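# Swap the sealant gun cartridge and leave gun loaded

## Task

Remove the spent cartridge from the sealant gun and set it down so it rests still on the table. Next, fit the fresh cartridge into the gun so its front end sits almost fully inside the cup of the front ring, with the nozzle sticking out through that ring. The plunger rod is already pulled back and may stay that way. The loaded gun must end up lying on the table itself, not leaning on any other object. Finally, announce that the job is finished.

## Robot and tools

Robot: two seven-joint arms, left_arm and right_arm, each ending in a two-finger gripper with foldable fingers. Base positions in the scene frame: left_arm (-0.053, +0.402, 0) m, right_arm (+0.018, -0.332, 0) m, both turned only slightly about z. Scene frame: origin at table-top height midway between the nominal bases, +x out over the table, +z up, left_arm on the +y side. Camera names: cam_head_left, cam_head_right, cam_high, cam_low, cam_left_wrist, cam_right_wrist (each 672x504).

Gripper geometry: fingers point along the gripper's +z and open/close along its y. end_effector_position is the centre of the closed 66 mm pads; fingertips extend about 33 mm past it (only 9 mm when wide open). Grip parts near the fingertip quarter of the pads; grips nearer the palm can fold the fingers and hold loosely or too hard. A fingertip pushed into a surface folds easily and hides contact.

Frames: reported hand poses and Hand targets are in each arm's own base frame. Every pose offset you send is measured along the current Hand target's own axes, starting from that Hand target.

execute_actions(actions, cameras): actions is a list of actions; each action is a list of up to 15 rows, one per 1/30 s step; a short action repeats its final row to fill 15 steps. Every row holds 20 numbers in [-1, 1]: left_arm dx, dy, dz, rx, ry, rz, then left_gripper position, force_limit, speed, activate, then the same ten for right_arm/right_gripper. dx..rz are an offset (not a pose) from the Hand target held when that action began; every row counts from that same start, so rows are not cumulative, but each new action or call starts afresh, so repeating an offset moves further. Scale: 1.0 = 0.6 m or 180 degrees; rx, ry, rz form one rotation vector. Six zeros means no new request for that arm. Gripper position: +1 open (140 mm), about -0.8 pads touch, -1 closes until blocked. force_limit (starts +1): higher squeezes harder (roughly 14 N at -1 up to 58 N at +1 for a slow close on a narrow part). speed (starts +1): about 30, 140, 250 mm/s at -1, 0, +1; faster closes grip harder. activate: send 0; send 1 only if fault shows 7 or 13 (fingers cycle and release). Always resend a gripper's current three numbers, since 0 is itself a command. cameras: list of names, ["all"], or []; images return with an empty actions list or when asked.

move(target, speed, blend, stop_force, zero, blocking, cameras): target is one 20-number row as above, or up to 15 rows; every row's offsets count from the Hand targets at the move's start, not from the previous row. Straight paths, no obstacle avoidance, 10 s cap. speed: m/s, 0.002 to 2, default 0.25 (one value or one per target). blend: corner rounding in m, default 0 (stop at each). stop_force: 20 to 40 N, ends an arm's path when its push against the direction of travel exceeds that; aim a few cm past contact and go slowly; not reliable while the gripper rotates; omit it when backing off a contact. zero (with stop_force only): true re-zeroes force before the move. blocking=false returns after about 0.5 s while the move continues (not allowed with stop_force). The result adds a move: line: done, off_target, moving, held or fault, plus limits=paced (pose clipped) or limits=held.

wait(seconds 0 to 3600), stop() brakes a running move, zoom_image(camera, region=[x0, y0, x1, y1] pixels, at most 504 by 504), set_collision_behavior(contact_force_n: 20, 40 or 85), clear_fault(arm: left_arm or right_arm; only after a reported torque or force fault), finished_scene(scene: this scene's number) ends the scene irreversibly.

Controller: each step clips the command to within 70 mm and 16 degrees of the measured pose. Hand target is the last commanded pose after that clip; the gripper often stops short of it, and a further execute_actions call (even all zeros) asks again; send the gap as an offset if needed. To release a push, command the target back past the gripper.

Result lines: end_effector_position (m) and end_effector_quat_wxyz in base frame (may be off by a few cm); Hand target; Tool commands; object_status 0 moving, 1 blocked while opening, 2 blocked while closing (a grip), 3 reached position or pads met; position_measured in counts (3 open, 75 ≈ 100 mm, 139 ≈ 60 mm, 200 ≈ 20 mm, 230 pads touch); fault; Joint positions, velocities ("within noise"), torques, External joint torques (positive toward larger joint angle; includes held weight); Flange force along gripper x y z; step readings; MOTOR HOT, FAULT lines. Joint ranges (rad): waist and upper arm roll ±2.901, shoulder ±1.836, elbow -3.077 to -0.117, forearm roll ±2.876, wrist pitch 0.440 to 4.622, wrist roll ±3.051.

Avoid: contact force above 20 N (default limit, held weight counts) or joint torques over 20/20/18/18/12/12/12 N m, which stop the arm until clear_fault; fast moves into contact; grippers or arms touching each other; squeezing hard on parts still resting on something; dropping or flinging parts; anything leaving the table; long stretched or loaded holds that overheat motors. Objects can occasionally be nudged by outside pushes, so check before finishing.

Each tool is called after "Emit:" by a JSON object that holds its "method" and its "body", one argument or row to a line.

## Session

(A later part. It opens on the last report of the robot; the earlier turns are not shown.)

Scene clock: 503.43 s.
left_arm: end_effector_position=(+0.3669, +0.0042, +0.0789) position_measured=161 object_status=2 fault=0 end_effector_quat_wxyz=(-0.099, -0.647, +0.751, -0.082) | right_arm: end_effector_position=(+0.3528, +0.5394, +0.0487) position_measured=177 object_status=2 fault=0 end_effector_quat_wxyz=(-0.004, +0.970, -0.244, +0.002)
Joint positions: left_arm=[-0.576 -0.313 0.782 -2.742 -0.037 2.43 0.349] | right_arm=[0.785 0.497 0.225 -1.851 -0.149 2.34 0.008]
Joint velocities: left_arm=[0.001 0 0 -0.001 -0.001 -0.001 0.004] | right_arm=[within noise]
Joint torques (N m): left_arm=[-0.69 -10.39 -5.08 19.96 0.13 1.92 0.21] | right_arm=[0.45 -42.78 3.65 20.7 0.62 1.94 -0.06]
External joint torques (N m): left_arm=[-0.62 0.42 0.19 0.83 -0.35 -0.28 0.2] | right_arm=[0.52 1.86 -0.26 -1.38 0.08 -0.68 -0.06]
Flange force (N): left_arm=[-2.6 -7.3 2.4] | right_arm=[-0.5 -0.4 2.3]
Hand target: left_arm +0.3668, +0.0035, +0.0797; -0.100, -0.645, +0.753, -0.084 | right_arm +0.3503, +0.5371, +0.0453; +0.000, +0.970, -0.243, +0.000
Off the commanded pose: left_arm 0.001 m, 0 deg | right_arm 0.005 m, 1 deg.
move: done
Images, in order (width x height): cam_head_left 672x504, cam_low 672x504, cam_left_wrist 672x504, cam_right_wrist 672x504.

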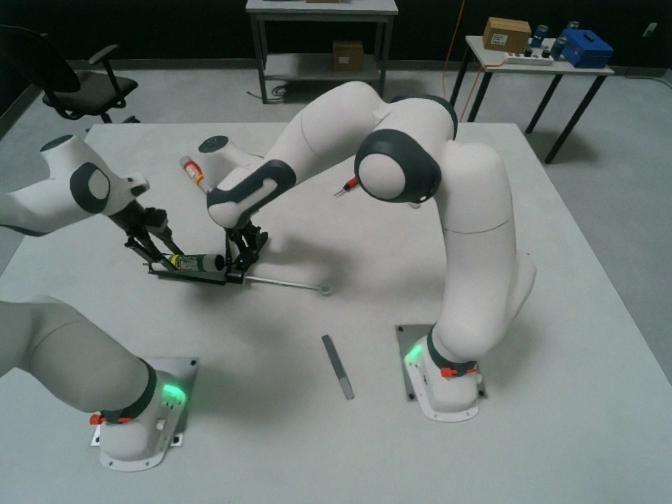

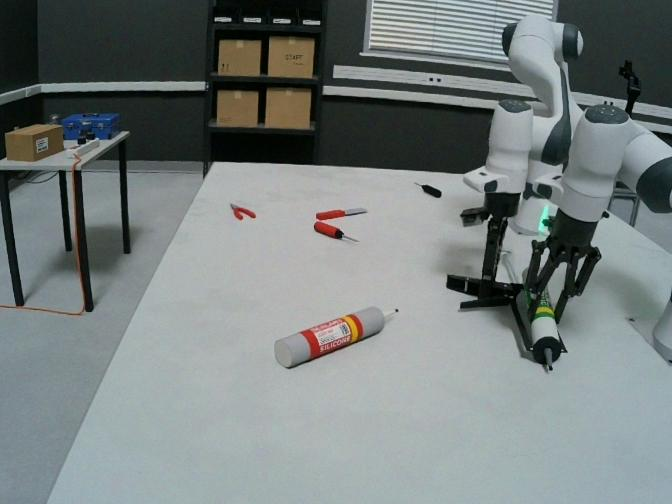

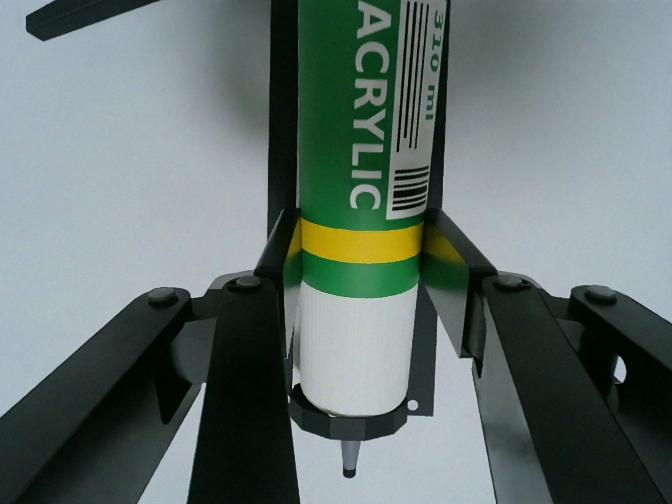

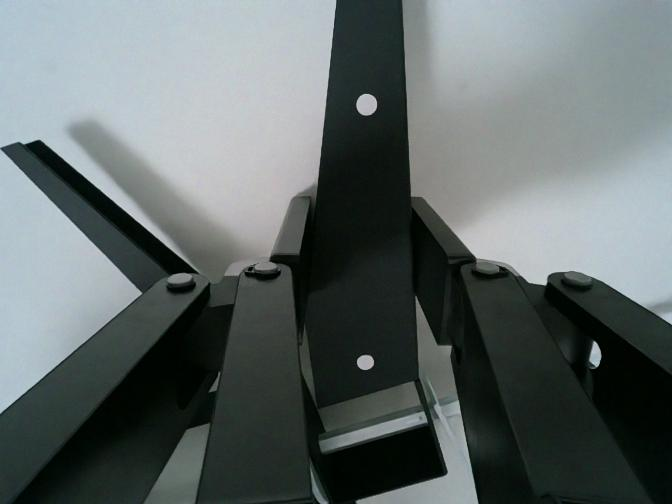

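Emit:
{"method": "move", "body": {
  "target": [-0.0015,0.0,-0.0074,0,0.0167,0,-1,-0.3,-1,0,0,0,0,0,0,0,-1,0,-1,0],
  "speed": 0.03,
  "cameras": ["cam_head_right","cam_head_left","cam_high"]
}}

Emit:
{"method": "zoom_image", "body": {
  "camera": "cam_head_left",
  "region": [100, 180, 300, 310]
}}

Emit:
{"method": "zoom_image", "body": {
  "camera": "cam_high",
  "region": [400, 100, 620, 280]
}}

Scene clock: 516.17 s.
left_arm: end_effector_position=(+0.3674, +0.0061, +0.0830) position_measured=161 object_status=2 fault=0 end_effector_quat_wxyz=(-0.118, -0.645, +0.749, -0.099) | right_arm: end_effector_position=(+0.3528, +0.5394, +0.0487) position_measured=177 object_status=2 fault=0 end_effector_quat_wxyz=(-0.004, +0.970, -0.244, +0.002)
Joint positions: left_arm=[-0.618 -0.318 0.858 -2.718 -0.074 2.392 0.407] | right_arm=[0.785 0.497 0.225 -1.851 -0.149 2.34 0.008]
Joint velocities: left_arm=[0 0 -0.001 0 -0.001 -0.001 0.007] | right_arm=[within noise]
Joint torques (N m): left_arm=[-0.52 -9.06 -5.47 19.81 0.15 1.75 0.22] | right_arm=[0.33 -42.77 3.61 20.59 0.59 1.83 0.06]
External joint torques (N m): left_arm=[-0.56 0.57 0.22 0.64 -0.3 -0.34 0.21] | right_arm=[0.43 1.81 -0.26 -1.44 0.05 -0.77 0.06]
Flange force (N): left_arm=[-3.3 -7.3 2.6] | right_arm=[-0.6 -0.2 2.1]
Hand target: left_arm +0.3671, +0.0055, +0.0838; -0.120, -0.643, +0.750, -0.101 | right_arm +0.3503, +0.5371, +0.0453; +0.000, +0.970, -0.243, +0.000
Off the commanded pose: left_arm 0.001 m, 0 deg | right_arm 0.005 m, 1 deg.
move: done
Images, in order (width x height): cam_head_left 672x504, cam_head_right 672x504, cam_high 672x504.

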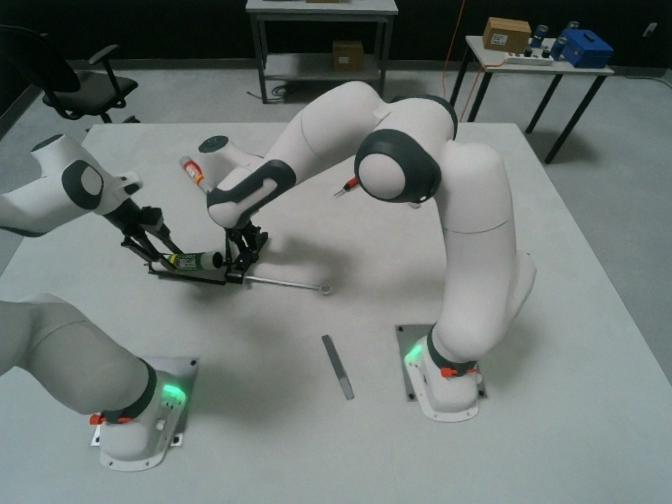

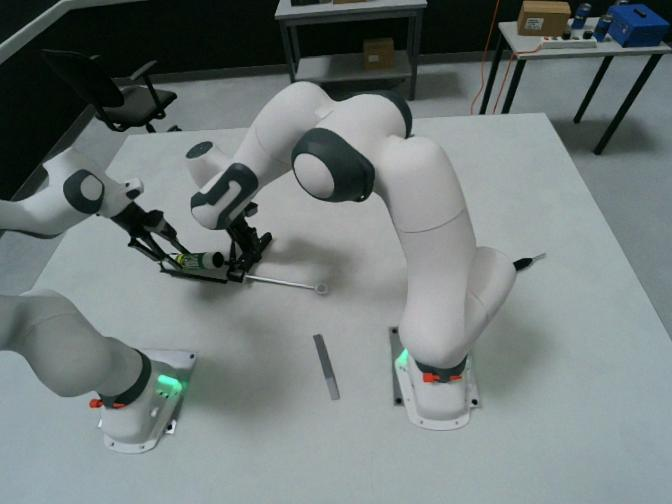

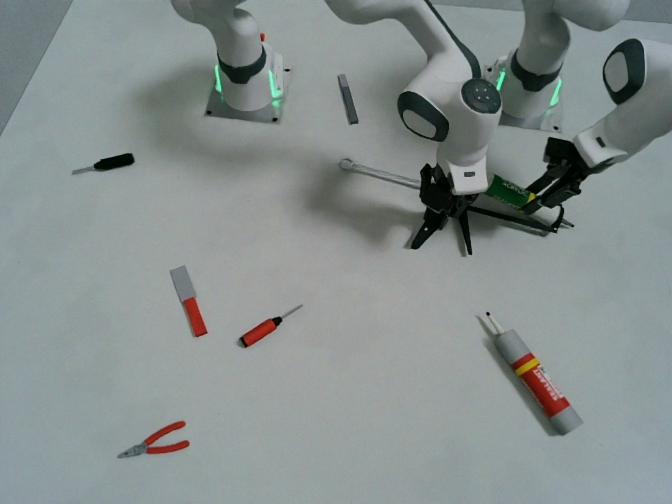

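Scaled by 2.520.

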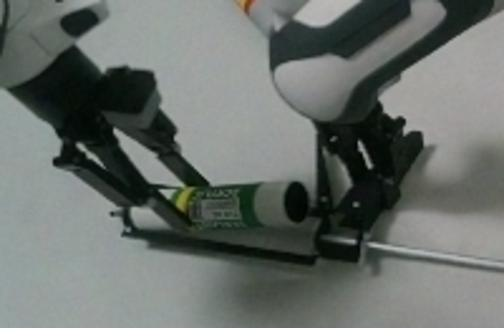

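Scaled by 2.291.

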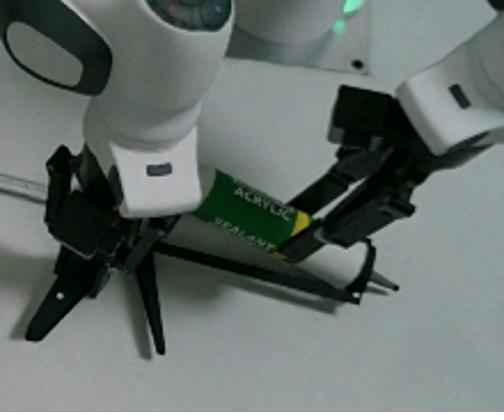

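Emit:
{"method": "move", "body": {
  "target": [0.042,0.0015,0,0,0,0,-1,-0.3,-1,0,0,0,0,0,0,0,-1,0,-1,0],
  "speed": 0.04,
  "cameras": ["cam_head_right","cam_left_wrist","cam_high","cam_right_wrist"]
}}

Scene clock: 529.77 s.
left_arm: end_effector_position=(+0.3631, -0.0175, +0.0912) position_measured=161 object_status=2 fault=0 end_effector_quat_wxyz=(-0.118, -0.640, +0.753, -0.101) | right_arm: end_effector_position=(+0.3528, +0.5394, +0.0487) position_measured=177 object_status=2 fault=0 end_effector_quat_wxyz=(-0.004, +0.970, -0.244, +0.002)
Joint positions: left_arm=[-0.596 -0.356 0.782 -2.743 -0.072 2.388 0.359] | right_arm=[0.785 0.497 0.225 -1.851 -0.149 2.34 0.008]
Joint velocities: left_arm=[0 0 0 -0.001 -0.001 0 -0.007] | right_arm=[within noise]
Joint torques (N m): left_arm=[0.19 -9.36 -6.56 19.38 0.48 2.03 -0.01] | right_arm=[0.48 -42.79 3.63 20.63 0.61 1.85 0.06]
External joint torques (N m): left_arm=[0.19 0.58 -0.69 -0.04 0.02 -0.1 -0.02] | right_arm=[0.63 1.8 -0.2 -1.43 0.07 -0.76 0.06]
Flange force (N): left_arm=[0.7 -0.3 -0.2] | right_arm=[-0.9 -0.2 2.1]
Hand target: left_arm +0.3626, -0.0181, +0.0916; -0.120, -0.643, +0.750, -0.101 | right_arm +0.3503, +0.5371, +0.0453; +0.000, +0.970, -0.243, +0.000
Off the commanded pose: left_arm 0.001 m, 1 deg | right_arm 0.005 m, 1 deg.
move: done
Images, in order (width x height): cam_head_right 672x504, cam_high 672x504, cam_left_wrist 672x504, cam_right_wrist 672x504.

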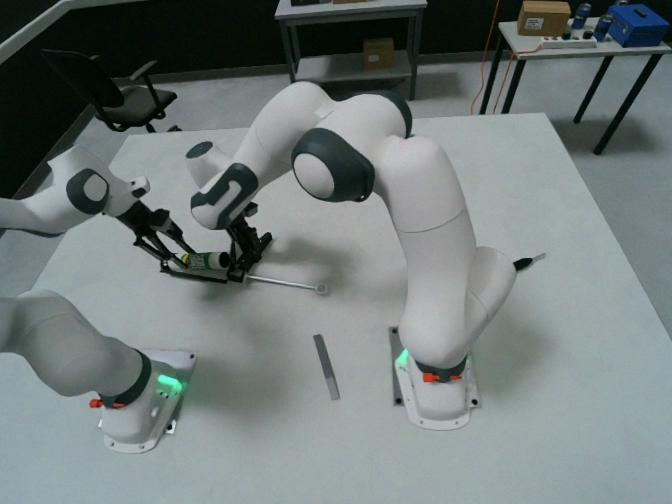

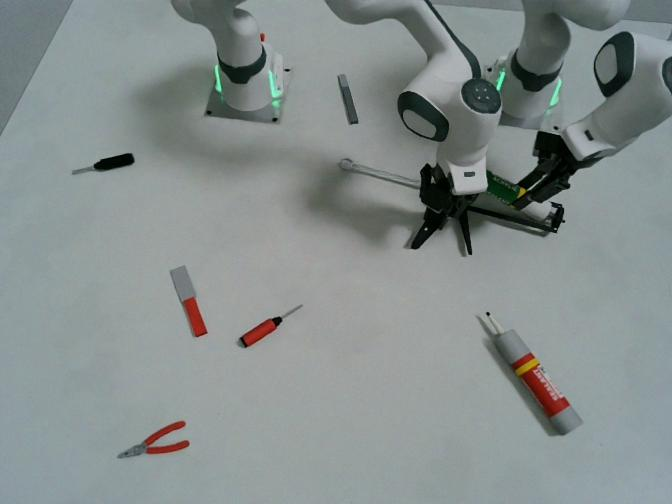

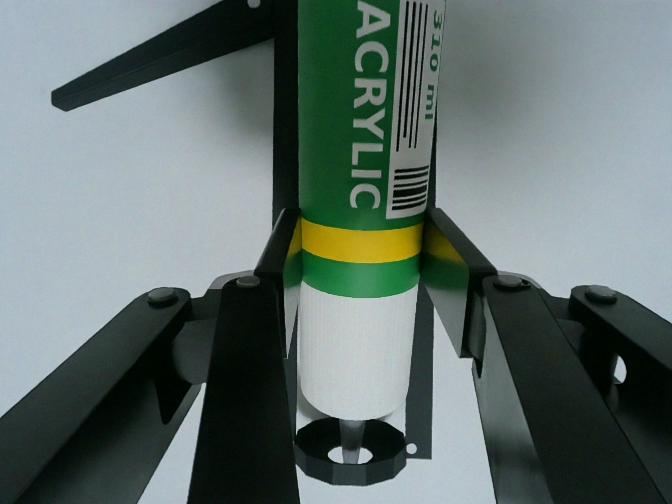

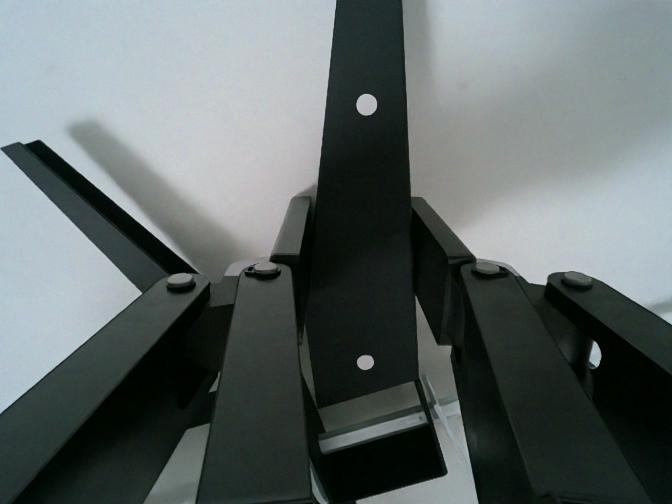

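Emit:
{"method": "move", "body": {
  "target": [
    [0.037,0.0015,0,0,0,0,-1,-0.3,-1,0,0,0,0,0,0,0,-1,0,-1,0],
    [0.063,0.0015,-0.08,0,0,0,-1,-0.3,-1,0,0,0,0,0,0,0,-1,0,-1,0]
  ],
  "speed": 0.05,
  "cameras": ["cam_head_right","cam_left_wrist","cam_high","cam_low"]
}}

Scene clock: 539.67 s.
left_arm: end_effector_position=(+0.3586, -0.0388, +0.1481) position_measured=161 object_status=2 fault=0 end_effector_quat_wxyz=(-0.119, -0.640, +0.752, -0.101) | right_arm: end_effector_position=(+0.3528, +0.5394, +0.0487) position_measured=177 object_status=2 fault=0 end_effector_quat_wxyz=(-0.004, +0.970, -0.244, +0.002)
Joint positions: left_arm=[-0.491 -0.496 0.611 -2.713 -0.038 2.228 0.236] | right_arm=[0.785 0.497 0.225 -1.851 -0.149 2.34 0.008]
Joint velocities: left_arm=[0 0 -0.002 0 0.001 -0.004 -0.004] | right_arm=[within noise]
Joint torques (N m): left_arm=[-0.08 -8.63 -7.85 22.35 0.41 2.1 -0.13] | right_arm=[0.45 -42.81 3.66 20.48 0.63 1.82 -0.01]
External joint torques (N m): left_arm=[-0.13 0.97 -1.25 0.77 0.02 -0.15 -0.14] | right_arm=[0.51 1.66 -0.24 -1.47 0.09 -0.77 -0.01]
Flange force (N): left_arm=[1.3 -4.3 -0.7] | right_arm=[-0.6 0.4 1.8]
Hand target: left_arm +0.3586, -0.0388, +0.1489; -0.120, -0.643, +0.750, -0.101 | right_arm +0.3503, +0.5371, +0.0453; +0.000, +0.970, -0.243, +0.000
Off the commanded pose: left_arm 0.001 m, 0 deg | right_arm 0.005 m, 1 deg.
move: done
Images, in order (width x height): cam_head_right 672x504, cam_high 672x504, cam_low 672x504, cam_left_wrist 672x504.

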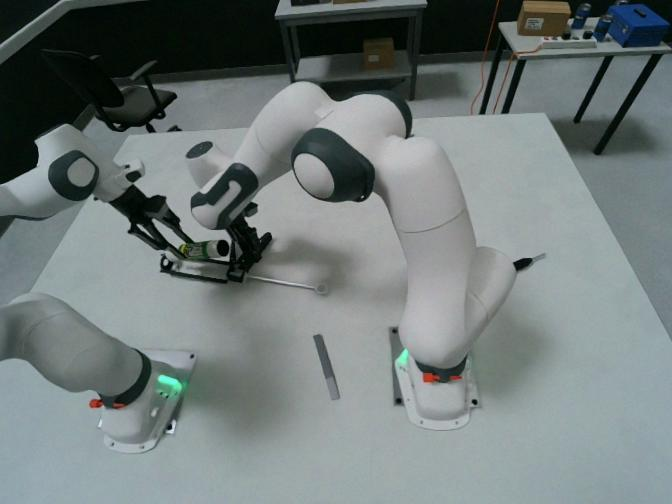

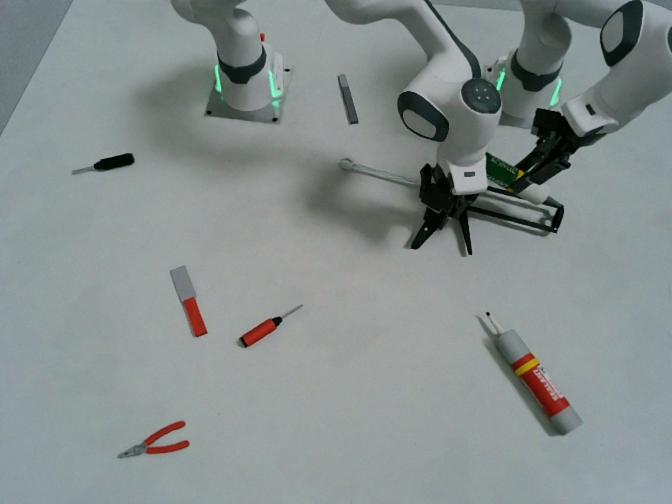

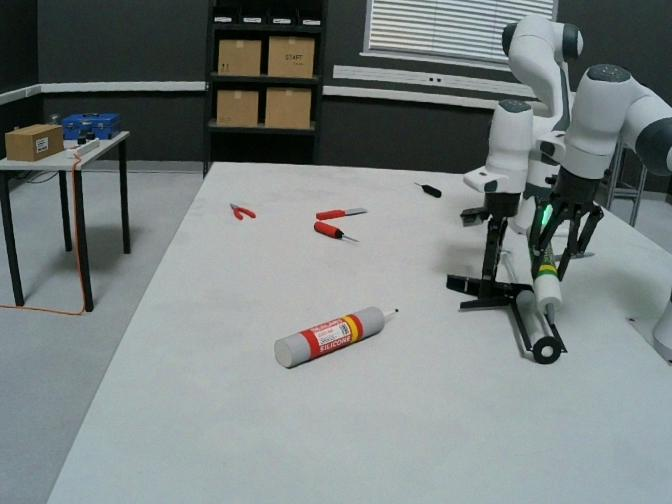

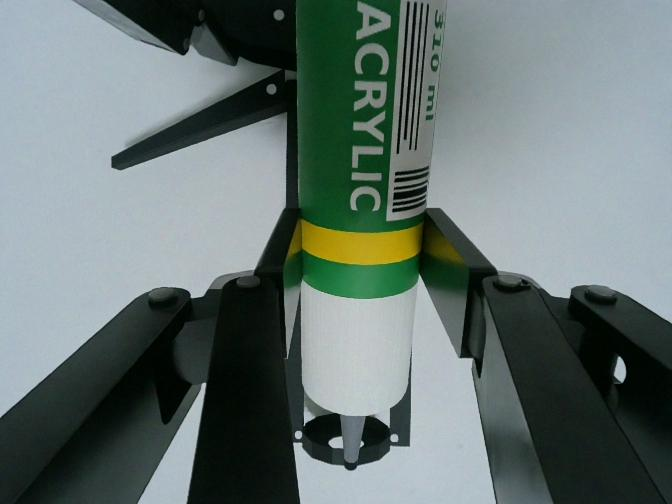

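Emit:
{"method": "move", "body": {
  "target": [
    [-0.068,-0.018,-0.128,0,0,0,-1,-0.3,-1,0,0,0,0,0,0,0,-1,0,-1,0],
    [-0.288,-0.2185,-0.182,0,-0.1,0,-1,-0.3,-1,0,0,0,0,0,0,0,-1,0,-1,0],
    [-0.329,-0.2187,-0.0568,0,-0.1,0,-1,-0.3,-1,0,0,0,0,0,0,0,-1,0,-1,0]
  ],
  "speed": 0.15,
  "blend": [0.02,0.02,0],
  "cameras": ["cam_head_right","cam_left_wrist","cam_high","cam_low","cam_head_left"]
}}

Scene clock: 579.77 s.
left_arm: end_effector_position=(+0.5169, +0.1370, +0.1196) position_measured=161 object_status=2 fault=0 end_effector_quat_wxyz=(-0.002, -0.653, +0.757, +0.003) | right_arm: end_effector_position=(+0.3528, +0.5394, +0.0487) position_measured=177 object_status=2 fault=0 end_effector_quat_wxyz=(-0.004, +0.970, -0.244, +0.002)
Joint positions: left_arm=[-0.477 0.126 0.743 -2.226 -0.112 2.31 0.485] | right_arm=[0.785 0.497 0.225 -1.851 -0.149 2.34 0.008]
Joint velocities: left_arm=[0 0 0 -0.001 0 0.001 0.008] | right_arm=[within noise]
Joint torques (N m): left_arm=[0.22 -23.38 2.05 23.26 0.11 2.86 0.21] | right_arm=[0.5 -42.78 3.62 20.53 0.63 1.83 0]
External joint torques (N m): left_arm=[0.17 1.89 -0.72 1.06 -0.44 0.33 0.21] | right_arm=[0.6 1.7 -0.24 -1.46 0.09 -0.76 0]
Flange force (N): left_arm=[-5.2 -11.5 5.5] | right_arm=[-0.8 0.1 1.9]
Hand target: left_arm +0.5186, +0.1370, +0.1200; -0.001, -0.651, +0.759, +0.001 | right_arm +0.3503, +0.5371, +0.0453; +0.000, +0.970, -0.243, +0.000
Off the commanded pose: left_arm 0.002 m, 0 deg | right_arm 0.005 m, 1 deg.
move: done
Images, in order (width x height): cam_head_left 672x504, cam_head_right 672x504, cam_high 672x504, cam_low 672x504, cam_left_wrist 672x504.

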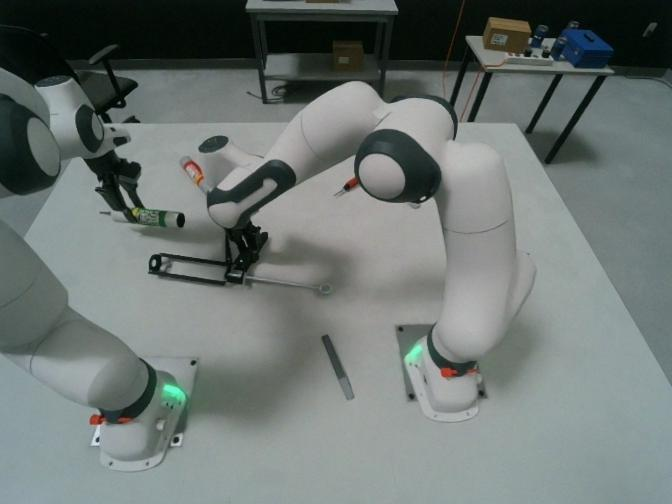

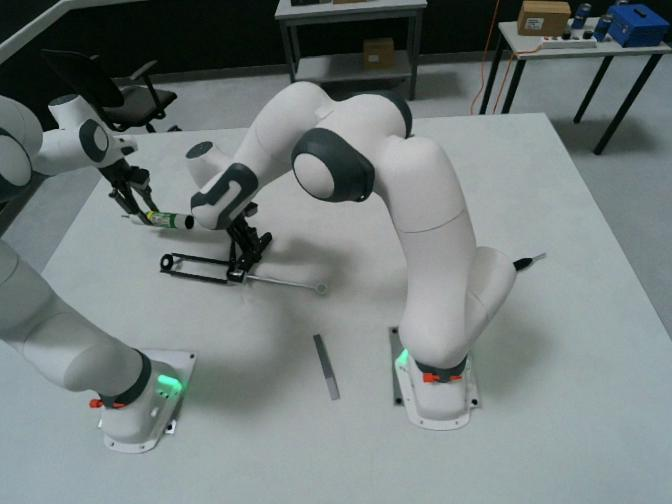

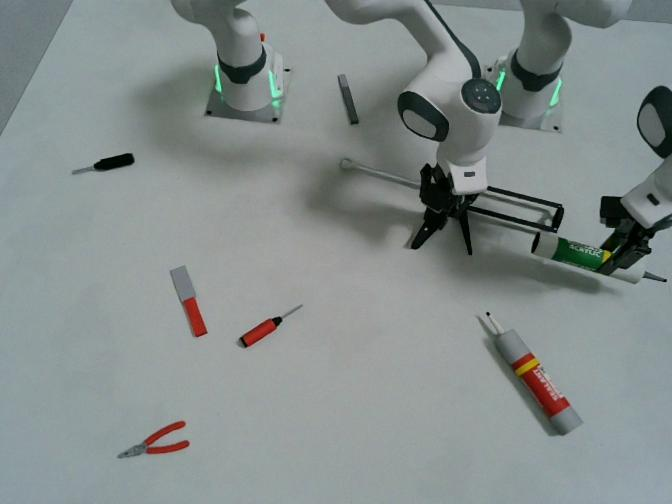

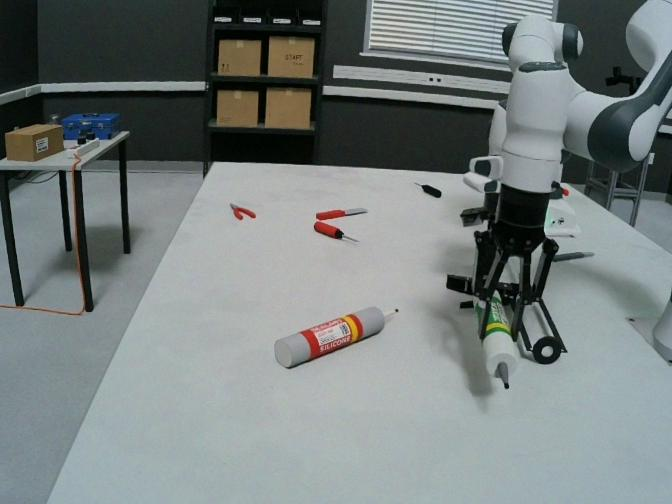

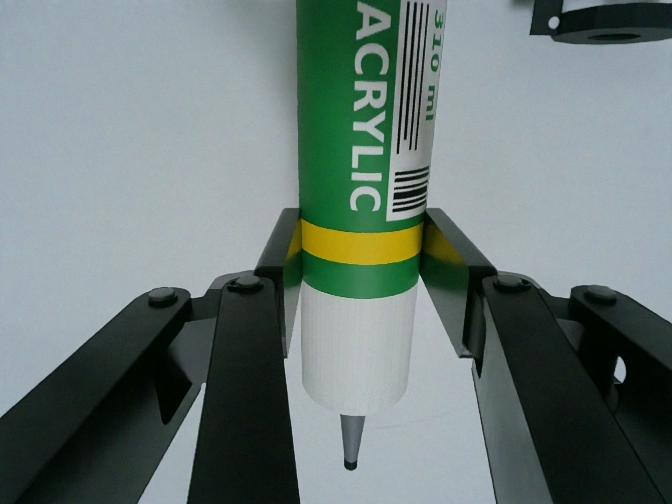

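Emit:
{"method": "move", "body": {
  "target": [0,0,0.0967,0,0,0,-1,-0.3,-1,0,0,0,0,0,0,0,-1,0,-1,0],
  "speed": 0.1
}}

Emit:
{"method": "move", "body": {
  "target": [0,0,0.03,0,0,0,-1,-0.3,-1,0,0,0,0,0,0,0,-1,0,-1,0],
  "speed": 0.012,
  "stop_force": 20,
  "cameras": ["cam_low"]
}}

Scene clock: 586.57 s.
left_arm: end_effector_position=(+0.5165, +0.1369, +0.0612) position_measured=161 object_status=2 fault=0 end_effector_quat_wxyz=(-0.003, -0.653, +0.757, +0.003) | right_arm: end_effector_position=(+0.3528, +0.5394, +0.0487) position_measured=177 object_status=2 fault=0 end_effector_quat_wxyz=(-0.004, +0.970, -0.244, +0.002)
Joint positions: left_arm=[-0.421 0.254 0.678 -2.258 -0.241 2.436 0.575] | right_arm=[0.785 0.497 0.225 -1.851 -0.149 2.34 0.008]
Joint velocities: left_arm=[-0.001 -0.001 -0.001 -0.001 0 0 0.006] | right_arm=[within noise]
Joint torques (N m): left_arm=[0.2 -27.64 4.45 21.36 0.06 2.84 0.24] | right_arm=[0.53 -42.81 3.65 20.57 0.62 1.84 -0.02]
External joint torques (N m): left_arm=[0.2 1.22 -0.61 1.04 -0.42 0.33 0.24] | right_arm=[0.54 1.65 -0.28 -1.38 0.08 -0.75 -0.02]
Flange force (N): left_arm=[-4.1 -8.0 5.5] | right_arm=[-0.6 0.0 1.8]
Hand target: left_arm +0.5184, +0.1370, +0.0619; -0.001, -0.651, +0.759, +0.001 | right_arm +0.3503, +0.5371, +0.0453; +0.000, +0.970, -0.243, +0.000
Off the commanded pose: left_arm 0.002 m, 0 deg | right_arm 0.005 m, 1 deg.
move: done

Scene clock: 589.90 s.
left_arm: end_effector_position=(+0.5276, +0.1390, +0.0542) position_measured=161 object_status=2 fault=0 end_effector_quat_wxyz=(+0.009, -0.653, +0.757, -0.006) | right_arm: end_effector_position=(+0.3528, +0.5394, +0.0487) position_measured=177 object_status=2 fault=0 end_effector_quat_wxyz=(-0.004, +0.970, -0.244, +0.002)
Joint positions: left_arm=[-0.384 0.277 0.639 -2.252 -0.275 2.48 0.6] | right_arm=[0.785 0.497 0.225 -1.851 -0.149 2.34 0.008]
Joint torques (N m): left_arm=[0.35 -20.54 3.2 14.39 0.42 1.67 0.21] | right_arm=[0.54 -42.78 3.62 20.54 0.63 1.83 0]
External joint torques (N m): left_arm=[0.35 9.5 -2.07 -5.64 -0.05 -0.9 0.21] | right_arm=[0.63 1.72 -0.27 -1.43 0.08 -0.77 0]
Flange force (N): left_arm=[-4.5 -8.0 24.8] | right_arm=[-0.8 0.0 2.0]
Hand target: left_arm +0.5182, +0.1371, +0.0442; -0.001, -0.651, +0.759, +0.001 | right_arm +0.3503, +0.5371, +0.0453; +0.000, +0.970, -0.243, +0.000
Off the commanded pose: left_arm 0.014 m, 1 deg | right_arm 0.005 m, 1 deg.
move: contact (left_arm)

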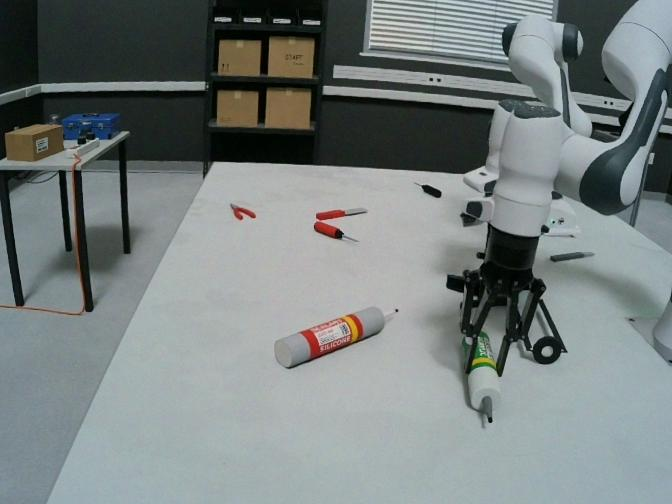

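Emit:
{"method": "move", "body": {
  "target": [
    [0,0.0,-0.0172,0,0,0,-1,-0.3,-1,0,0,0,0,0,0,0,-1,0,-1,0],
    [0,0.0,-0.0172,0,0,0,0.1,-0.3,-1,0,0,0,0,0,0,0,-1,0,-1,0]
  ],
  "speed": 0.03,
  "cameras": ["cam_left_wrist"]
}}

Scene clock: 599.93 s.
left_arm: end_effector_position=(+0.5194, +0.1372, +0.0548) position_measured=117 object_status=0 fault=0 end_effector_quat_wxyz=(+0.000, -0.649, +0.761, +0.000) | right_arm: end_effector_position=(+0.3528, +0.5394, +0.0487) position_measured=177 object_status=2 fault=0 end_effector_quat_wxyz=(-0.004, +0.970, -0.244, +0.002)
Joint positions: left_arm=[-0.397 0.268 0.652 -2.258 -0.256 2.458 0.596] | right_arm=[0.785 0.497 0.225 -1.851 -0.149 2.34 0.008]
Joint torques (N m): left_arm=[-0.58 -28.01 4.97 19.79 0.62 2.37 -0.08] | right_arm=[0.4 -42.85 3.58 20.53 0.65 1.83 0.01]
External joint torques (N m): left_arm=[-0.52 1.47 -0.14 -0.21 0.15 -0.14 -0.08] | right_arm=[0.22 1.85 -0.53 -1.56 0.1 -0.78 0.01]
Flange force (N): left_arm=[-0.3 -2.8 2.3] | right_arm=[-0.2 0.3 2.1]
Hand target: left_arm +0.5182, +0.1370, +0.0545; -0.001, -0.651, +0.759, +0.001 | right_arm +0.3503, +0.5371, +0.0453; +0.000, +0.970, -0.243, +0.000
Off the commanded pose: left_arm 0.001 m, 0 deg | right_arm 0.005 m, 1 deg.
move: done

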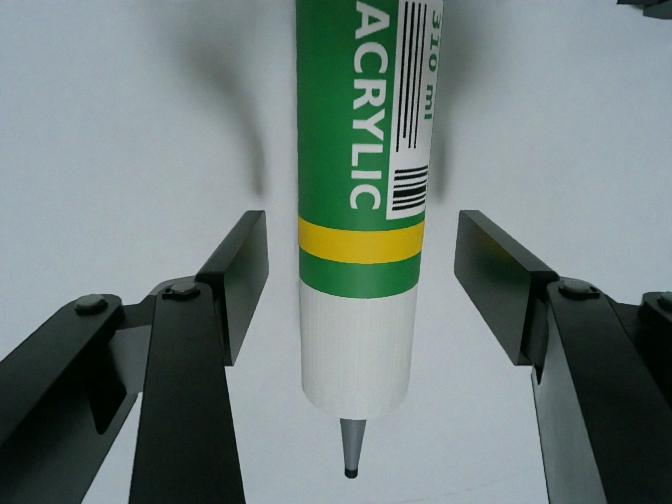

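Emit:
{"method": "move", "body": {
  "target": [
    [0,0,-0.275,0,0,0,0.1,-0.3,-1,0,0,0,0,0,0,0,-1,0,-1,0],
    [0.0538,-0.384,-0.275,0,0,-0.777,0.1,-0.3,-1,0,0,0,0,0,0,0,-1,0,-1,0]
  ],
  "speed": [0.12,0.4],
  "blend": [0.02,0],
  "cameras": ["cam_left_wrist","cam_high","cam_low","cam_head_left"]
}}

Scene clock: 618.63 s.
left_arm: end_effector_position=(+0.7418, +0.0708, +0.2202) position_measured=117 object_status=3 fault=0 end_effector_quat_wxyz=(-0.002, +0.938, +0.347, +0.001) | right_arm: end_effector_position=(+0.3528, +0.5394, +0.0487) position_measured=177 object_status=2 fault=0 end_effector_quat_wxyz=(-0.004, +0.970, -0.244, +0.002)
Joint positions: left_arm=[-0.451 0.938 1.067 -1.017 -0.78 1.592 -1.889] | right_arm=[0.785 0.497 0.225 -1.851 -0.149 2.34 0.008]
Joint velocities: left_arm=[0 0.002 0 0 0 -0.001 -0.006] | right_arm=[within noise]
Joint torques (N m): left_arm=[0.21 -46.39 17.92 17.8 0.47 2.51 -0.12] | right_arm=[0.55 -42.8 3.74 20.53 0.62 1.82 0.07]
External joint torques (N m): left_arm=[0.3 2.38 -0.35 0.62 -0.45 -0.12 -0.12] | right_arm=[0.47 1.81 -0.29 -1.49 0.08 -0.78 0.07]
Flange force (N): left_arm=[0.0 0.0 0.0] | right_arm=[-0.7 0.0 2.1]
Hand target: left_arm +0.7414, +0.0698, +0.2189; -0.001, +0.936, +0.351, -0.001 | right_arm +0.3503, +0.5371, +0.0453; +0.000, +0.970, -0.243, +0.000
Off the commanded pose: left_arm 0.002 m, 1 deg | right_arm 0.005 m, 1 deg.
move: done; limits=paced
Images, in order (width x height): cam_head_left 672x504, cam_high 672x504, cam_low 672x504, cam_left_wrist 672x504.

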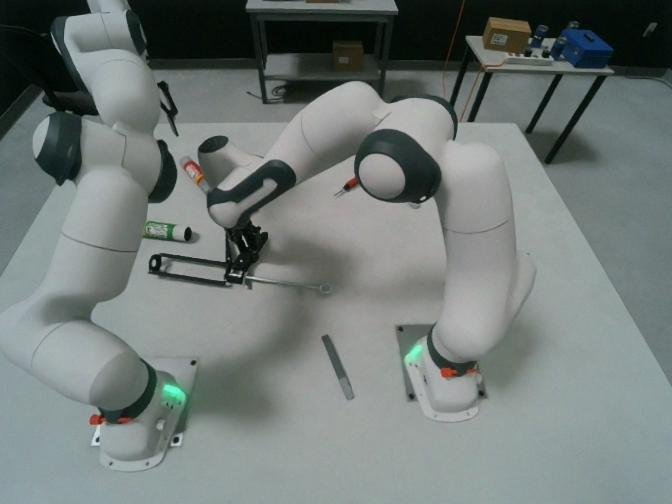

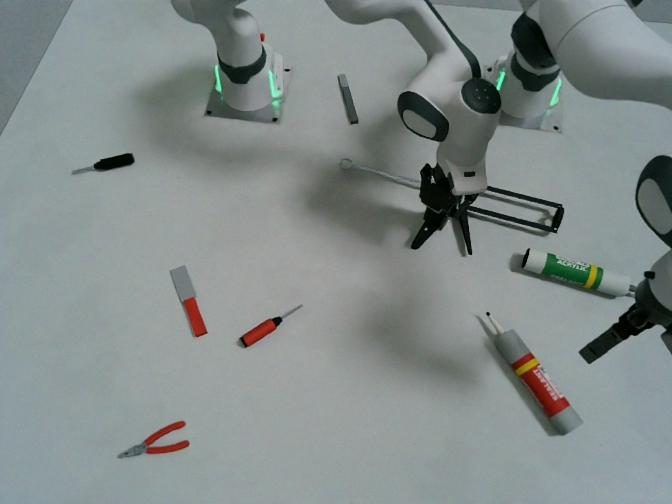

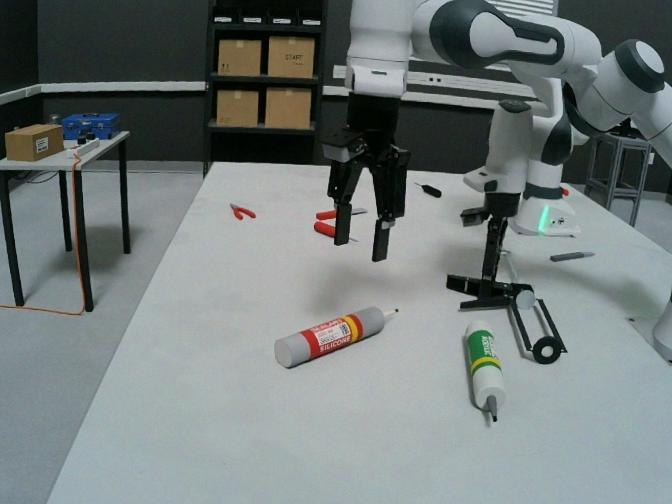

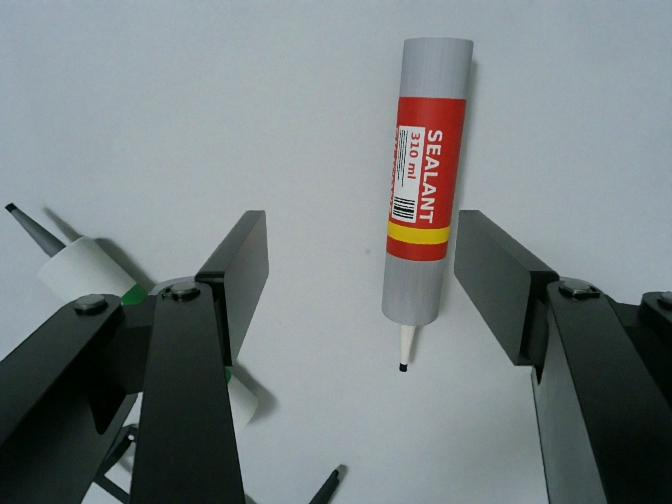

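Emit:
{"method": "move", "body": {
  "target": [
    [-0.103,0.086,0,0,0,0.006,0.1,-0.3,-1,0,0,0,0,0,0,0,-1,0,-1,0],
    [-0.103,0.086,0.17,0,0,0.006,0.1,-0.3,-1,0,0,0,0,0,0,0,-1,0,-1,0]
  ],
  "speed": 0.15,
  "blend": [0.02,0],
  "cameras": ["cam_left_wrist","cam_low"]
}}

Scene clock: 632.73 s.
left_arm: end_effector_position=(+0.7272, -0.0090, +0.1163) position_measured=117 object_status=3 fault=0 end_effector_quat_wxyz=(-0.003, +0.939, +0.345, -0.003) | right_arm: end_effector_position=(+0.3528, +0.5394, +0.0487) position_measured=177 object_status=2 fault=0 end_effector_quat_wxyz=(-0.004, +0.970, -0.244, +0.002)
Joint positions: left_arm=[-0.687 0.977 1.063 -1.311 -0.838 1.814 -1.905] | right_arm=[0.785 0.497 0.225 -1.851 -0.149 2.34 0.008]
Joint velocities: left_arm=[-0.001 0 -0.001 0.001 -0.001 0.004 0.004] | right_arm=[within noise]
Joint torques (N m): left_arm=[-0.04 -44.99 21.21 16.93 0.54 2.91 0.32] | right_arm=[0.51 -42.77 3.62 20.57 0.64 1.85 0.03]
External joint torques (N m): left_arm=[-0.04 1.01 -0.71 0.03 -0.35 0.29 0.32] | right_arm=[0.44 1.66 -0.39 -1.36 0.09 -0.74 0.03]
Flange force (N): left_arm=[2.2 1.4 2.3] | right_arm=[-0.5 -0.1 1.9]
Hand target: left_arm +0.7284, -0.0096, +0.1169; -0.001, +0.940, +0.342, -0.001 | right_arm +0.3503, +0.5371, +0.0453; +0.000, +0.970, -0.243, +0.000
Off the commanded pose: left_arm 0.002 m, 0 deg | right_arm 0.005 m, 1 deg.
move: done
Images, in order (width x height): cam_low 672x504, cam_left_wrist 672x504.

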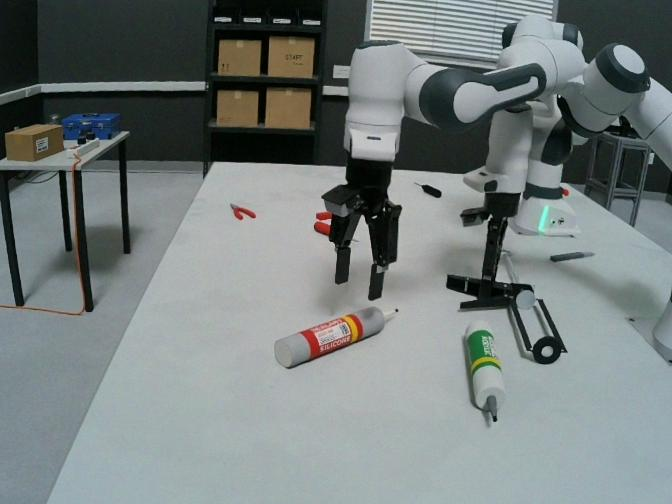

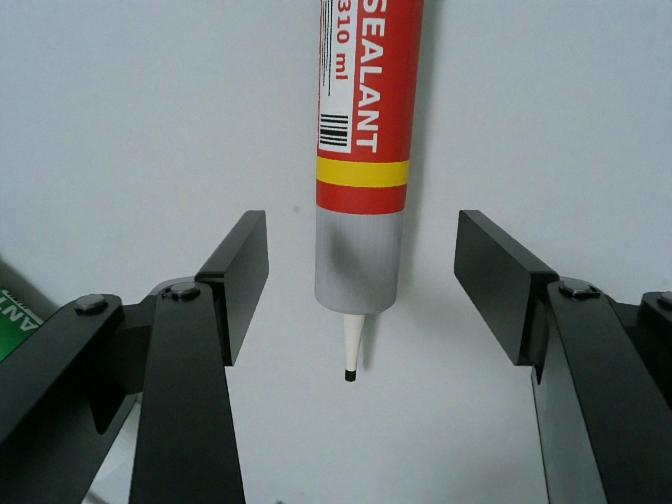

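Emit:
{"method": "move", "body": {
  "target": [0.02,0.001,0.067,0,0,0.0083,0.0,-0.3,-1,0,0,0,0,0,0,0,-1,0,-1,0],
  "speed": 0.1,
  "cameras": ["cam_left_wrist"]
}}

Scene clock: 643.00 s.
left_arm: end_effector_position=(+0.7287, -0.0081, +0.1114) position_measured=129 object_status=3 fault=0 end_effector_quat_wxyz=(-0.002, +0.939, +0.344, -0.002) | right_arm: end_effector_position=(+0.3528, +0.5394, +0.0487) position_measured=177 object_status=2 fault=0 end_effector_quat_wxyz=(-0.004, +0.970, -0.244, +0.002)
Joint positions: left_arm=[-0.679 0.983 1.056 -1.309 -0.842 1.821 -1.901] | right_arm=[0.785 0.497 0.225 -1.851 -0.149 2.34 0.008]
Joint torques (N m): left_arm=[-0.76 -45.09 21.91 17.43 0.94 2.68 0.09] | right_arm=[0.48 -42.74 3.62 20.46 0.64 1.83 0.04]
External joint torques (N m): left_arm=[-0.81 0.95 0.1 0.64 0.05 0.06 0.09] | right_arm=[0.47 1.83 -0.34 -1.57 0.09 -0.78 0.04]
Flange force (N): left_arm=[1.6 2.6 0.4] | right_arm=[-0.6 0.3 2.1]
Hand target: left_arm +0.7290, -0.0086, +0.1129; -0.002, +0.939, +0.344, -0.002 (not the last commanded pose) | right_arm +0.3503, +0.5371, +0.0453; +0.000, +0.970, -0.243, +0.000
Off the commanded pose: left_arm 0.036 m, 2 deg | right_arm 0.005 m, 1 deg.
move: held (left_arm; a check stopped the path); limits=held
pose unreachable (left arm): on one or more control steps of this call, first in action 0 (counted from 0), this arm could not follow its commanded pose, so it was not sent that pose on those steps. It may still have moved: this result reports where it is.
cause: moving toward the commanded pose would bring a part of the arm too close to another arm (a part of this arm just beyond joint 4 (elbow) and a part of the right arm just beyond its joint 5 (forearm roll), under 1 mm apart when this arm was first held).

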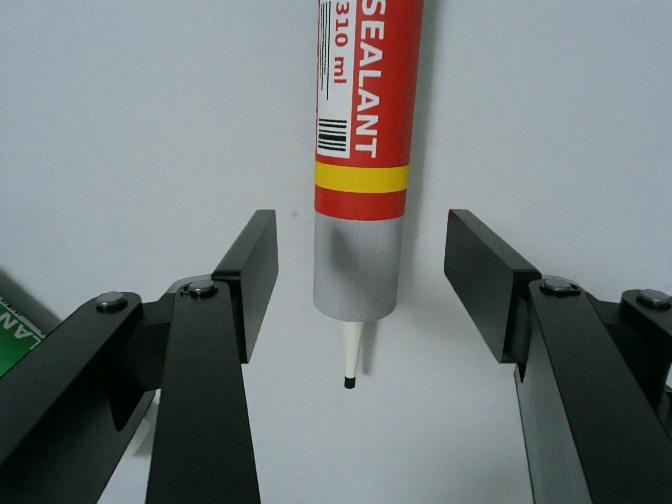

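Emit:
{"method": "move", "body": {
  "target": [
    [0,0,0,0,0,0,0.0,-0.3,-1,0,0,0,0,0,0,0,0.1,0,-1,0],
    [0,0,0,0,0,0,0.0,-0.3,-1,0,0,0,-0.08,0,0,0,0.1,0,-1,0],
    [0,0,0,0,0,0,0.0,-0.3,-1,0,0.157,0.293,-0.1,0,0,0,0.1,0,-1,0]
  ],
  "speed": 0.12,
  "cameras": ["cam_head_left","cam_high","cam_right_wrist"]
}}

Scene clock: 656.03 s.
left_arm: end_effector_position=(+0.7287, -0.0081, +0.1114) position_measured=129 object_status=3 fault=0 end_effector_quat_wxyz=(-0.002, +0.939, +0.344, -0.002) | right_arm: end_effector_position=(+0.3514, +0.5375, +0.0472) position_measured=117 object_status=3 fault=0 end_effector_quat_wxyz=(-0.001, +0.970, -0.243, +0.001)
Joint positions: left_arm=[-0.679 0.983 1.056 -1.309 -0.842 1.821 -1.901] | right_arm=[0.785 0.498 0.225 -1.853 -0.149 2.336 0.008]
Joint torques (N m): left_arm=[-0.74 -45.1 21.89 17.44 0.94 2.69 0.09] | right_arm=[0.09 -44.85 3.46 22.18 0.58 2.5 0.15]
External joint torques (N m): left_arm=[-0.6 1.27 0 0.43 0.06 0.05 0.09] | right_arm=[0.04 -0.15 -0.55 0.14 0.04 -0.09 0.15]
Flange force (N): left_arm=[2.1 2.7 1.0] | right_arm=[-0.1 -0.5 -0.2]
Hand target: left_arm +0.7290, -0.0086, +0.1129; -0.002, +0.939, +0.344, -0.002 | right_arm +0.3513, +0.5374, +0.0467; +0.000, +0.970, -0.243, +0.001 (not the last commanded pose)
Off the commanded pose: left_arm 0.002 m, 0 deg | right_arm 0.208 m, 0 deg.
move: held (right_arm; a check stopped the path); path passed 1 of 3 targets; limits=held
pose unreachable (right arm): on one or more control steps of this call, first in action 0 (counted from 0), this arm could not follow its commanded pose, so it was not sent that pose on those steps. It may still have moved: this result reports where it is.
cause: moving toward the commanded pose would bring a part of the arm too close to another arm (a part of this arm just beyond joint 5 (forearm roll) and a part of the left arm just beyond its joint 4 (elbow), under 1 mm apart when this arm was first held).

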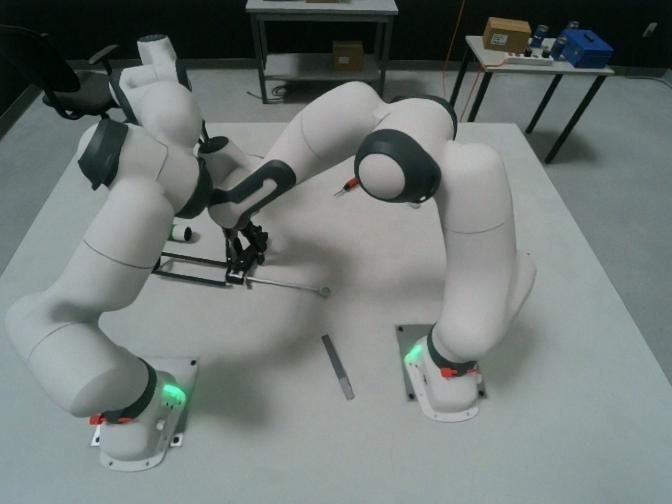

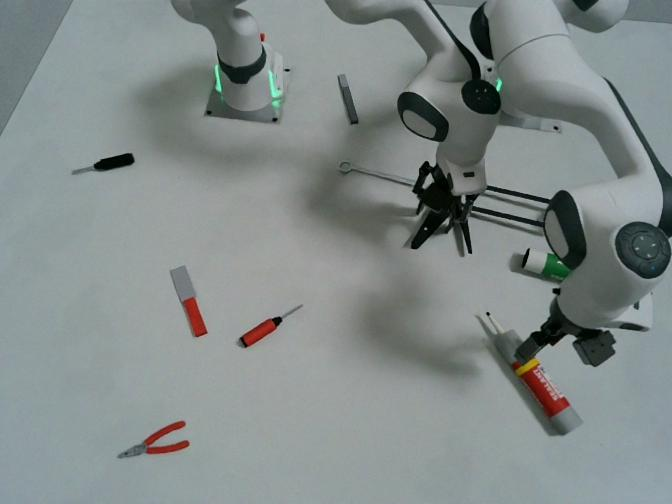

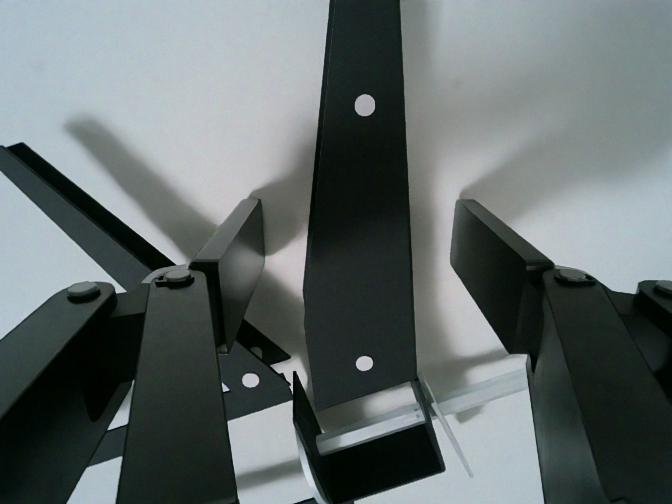

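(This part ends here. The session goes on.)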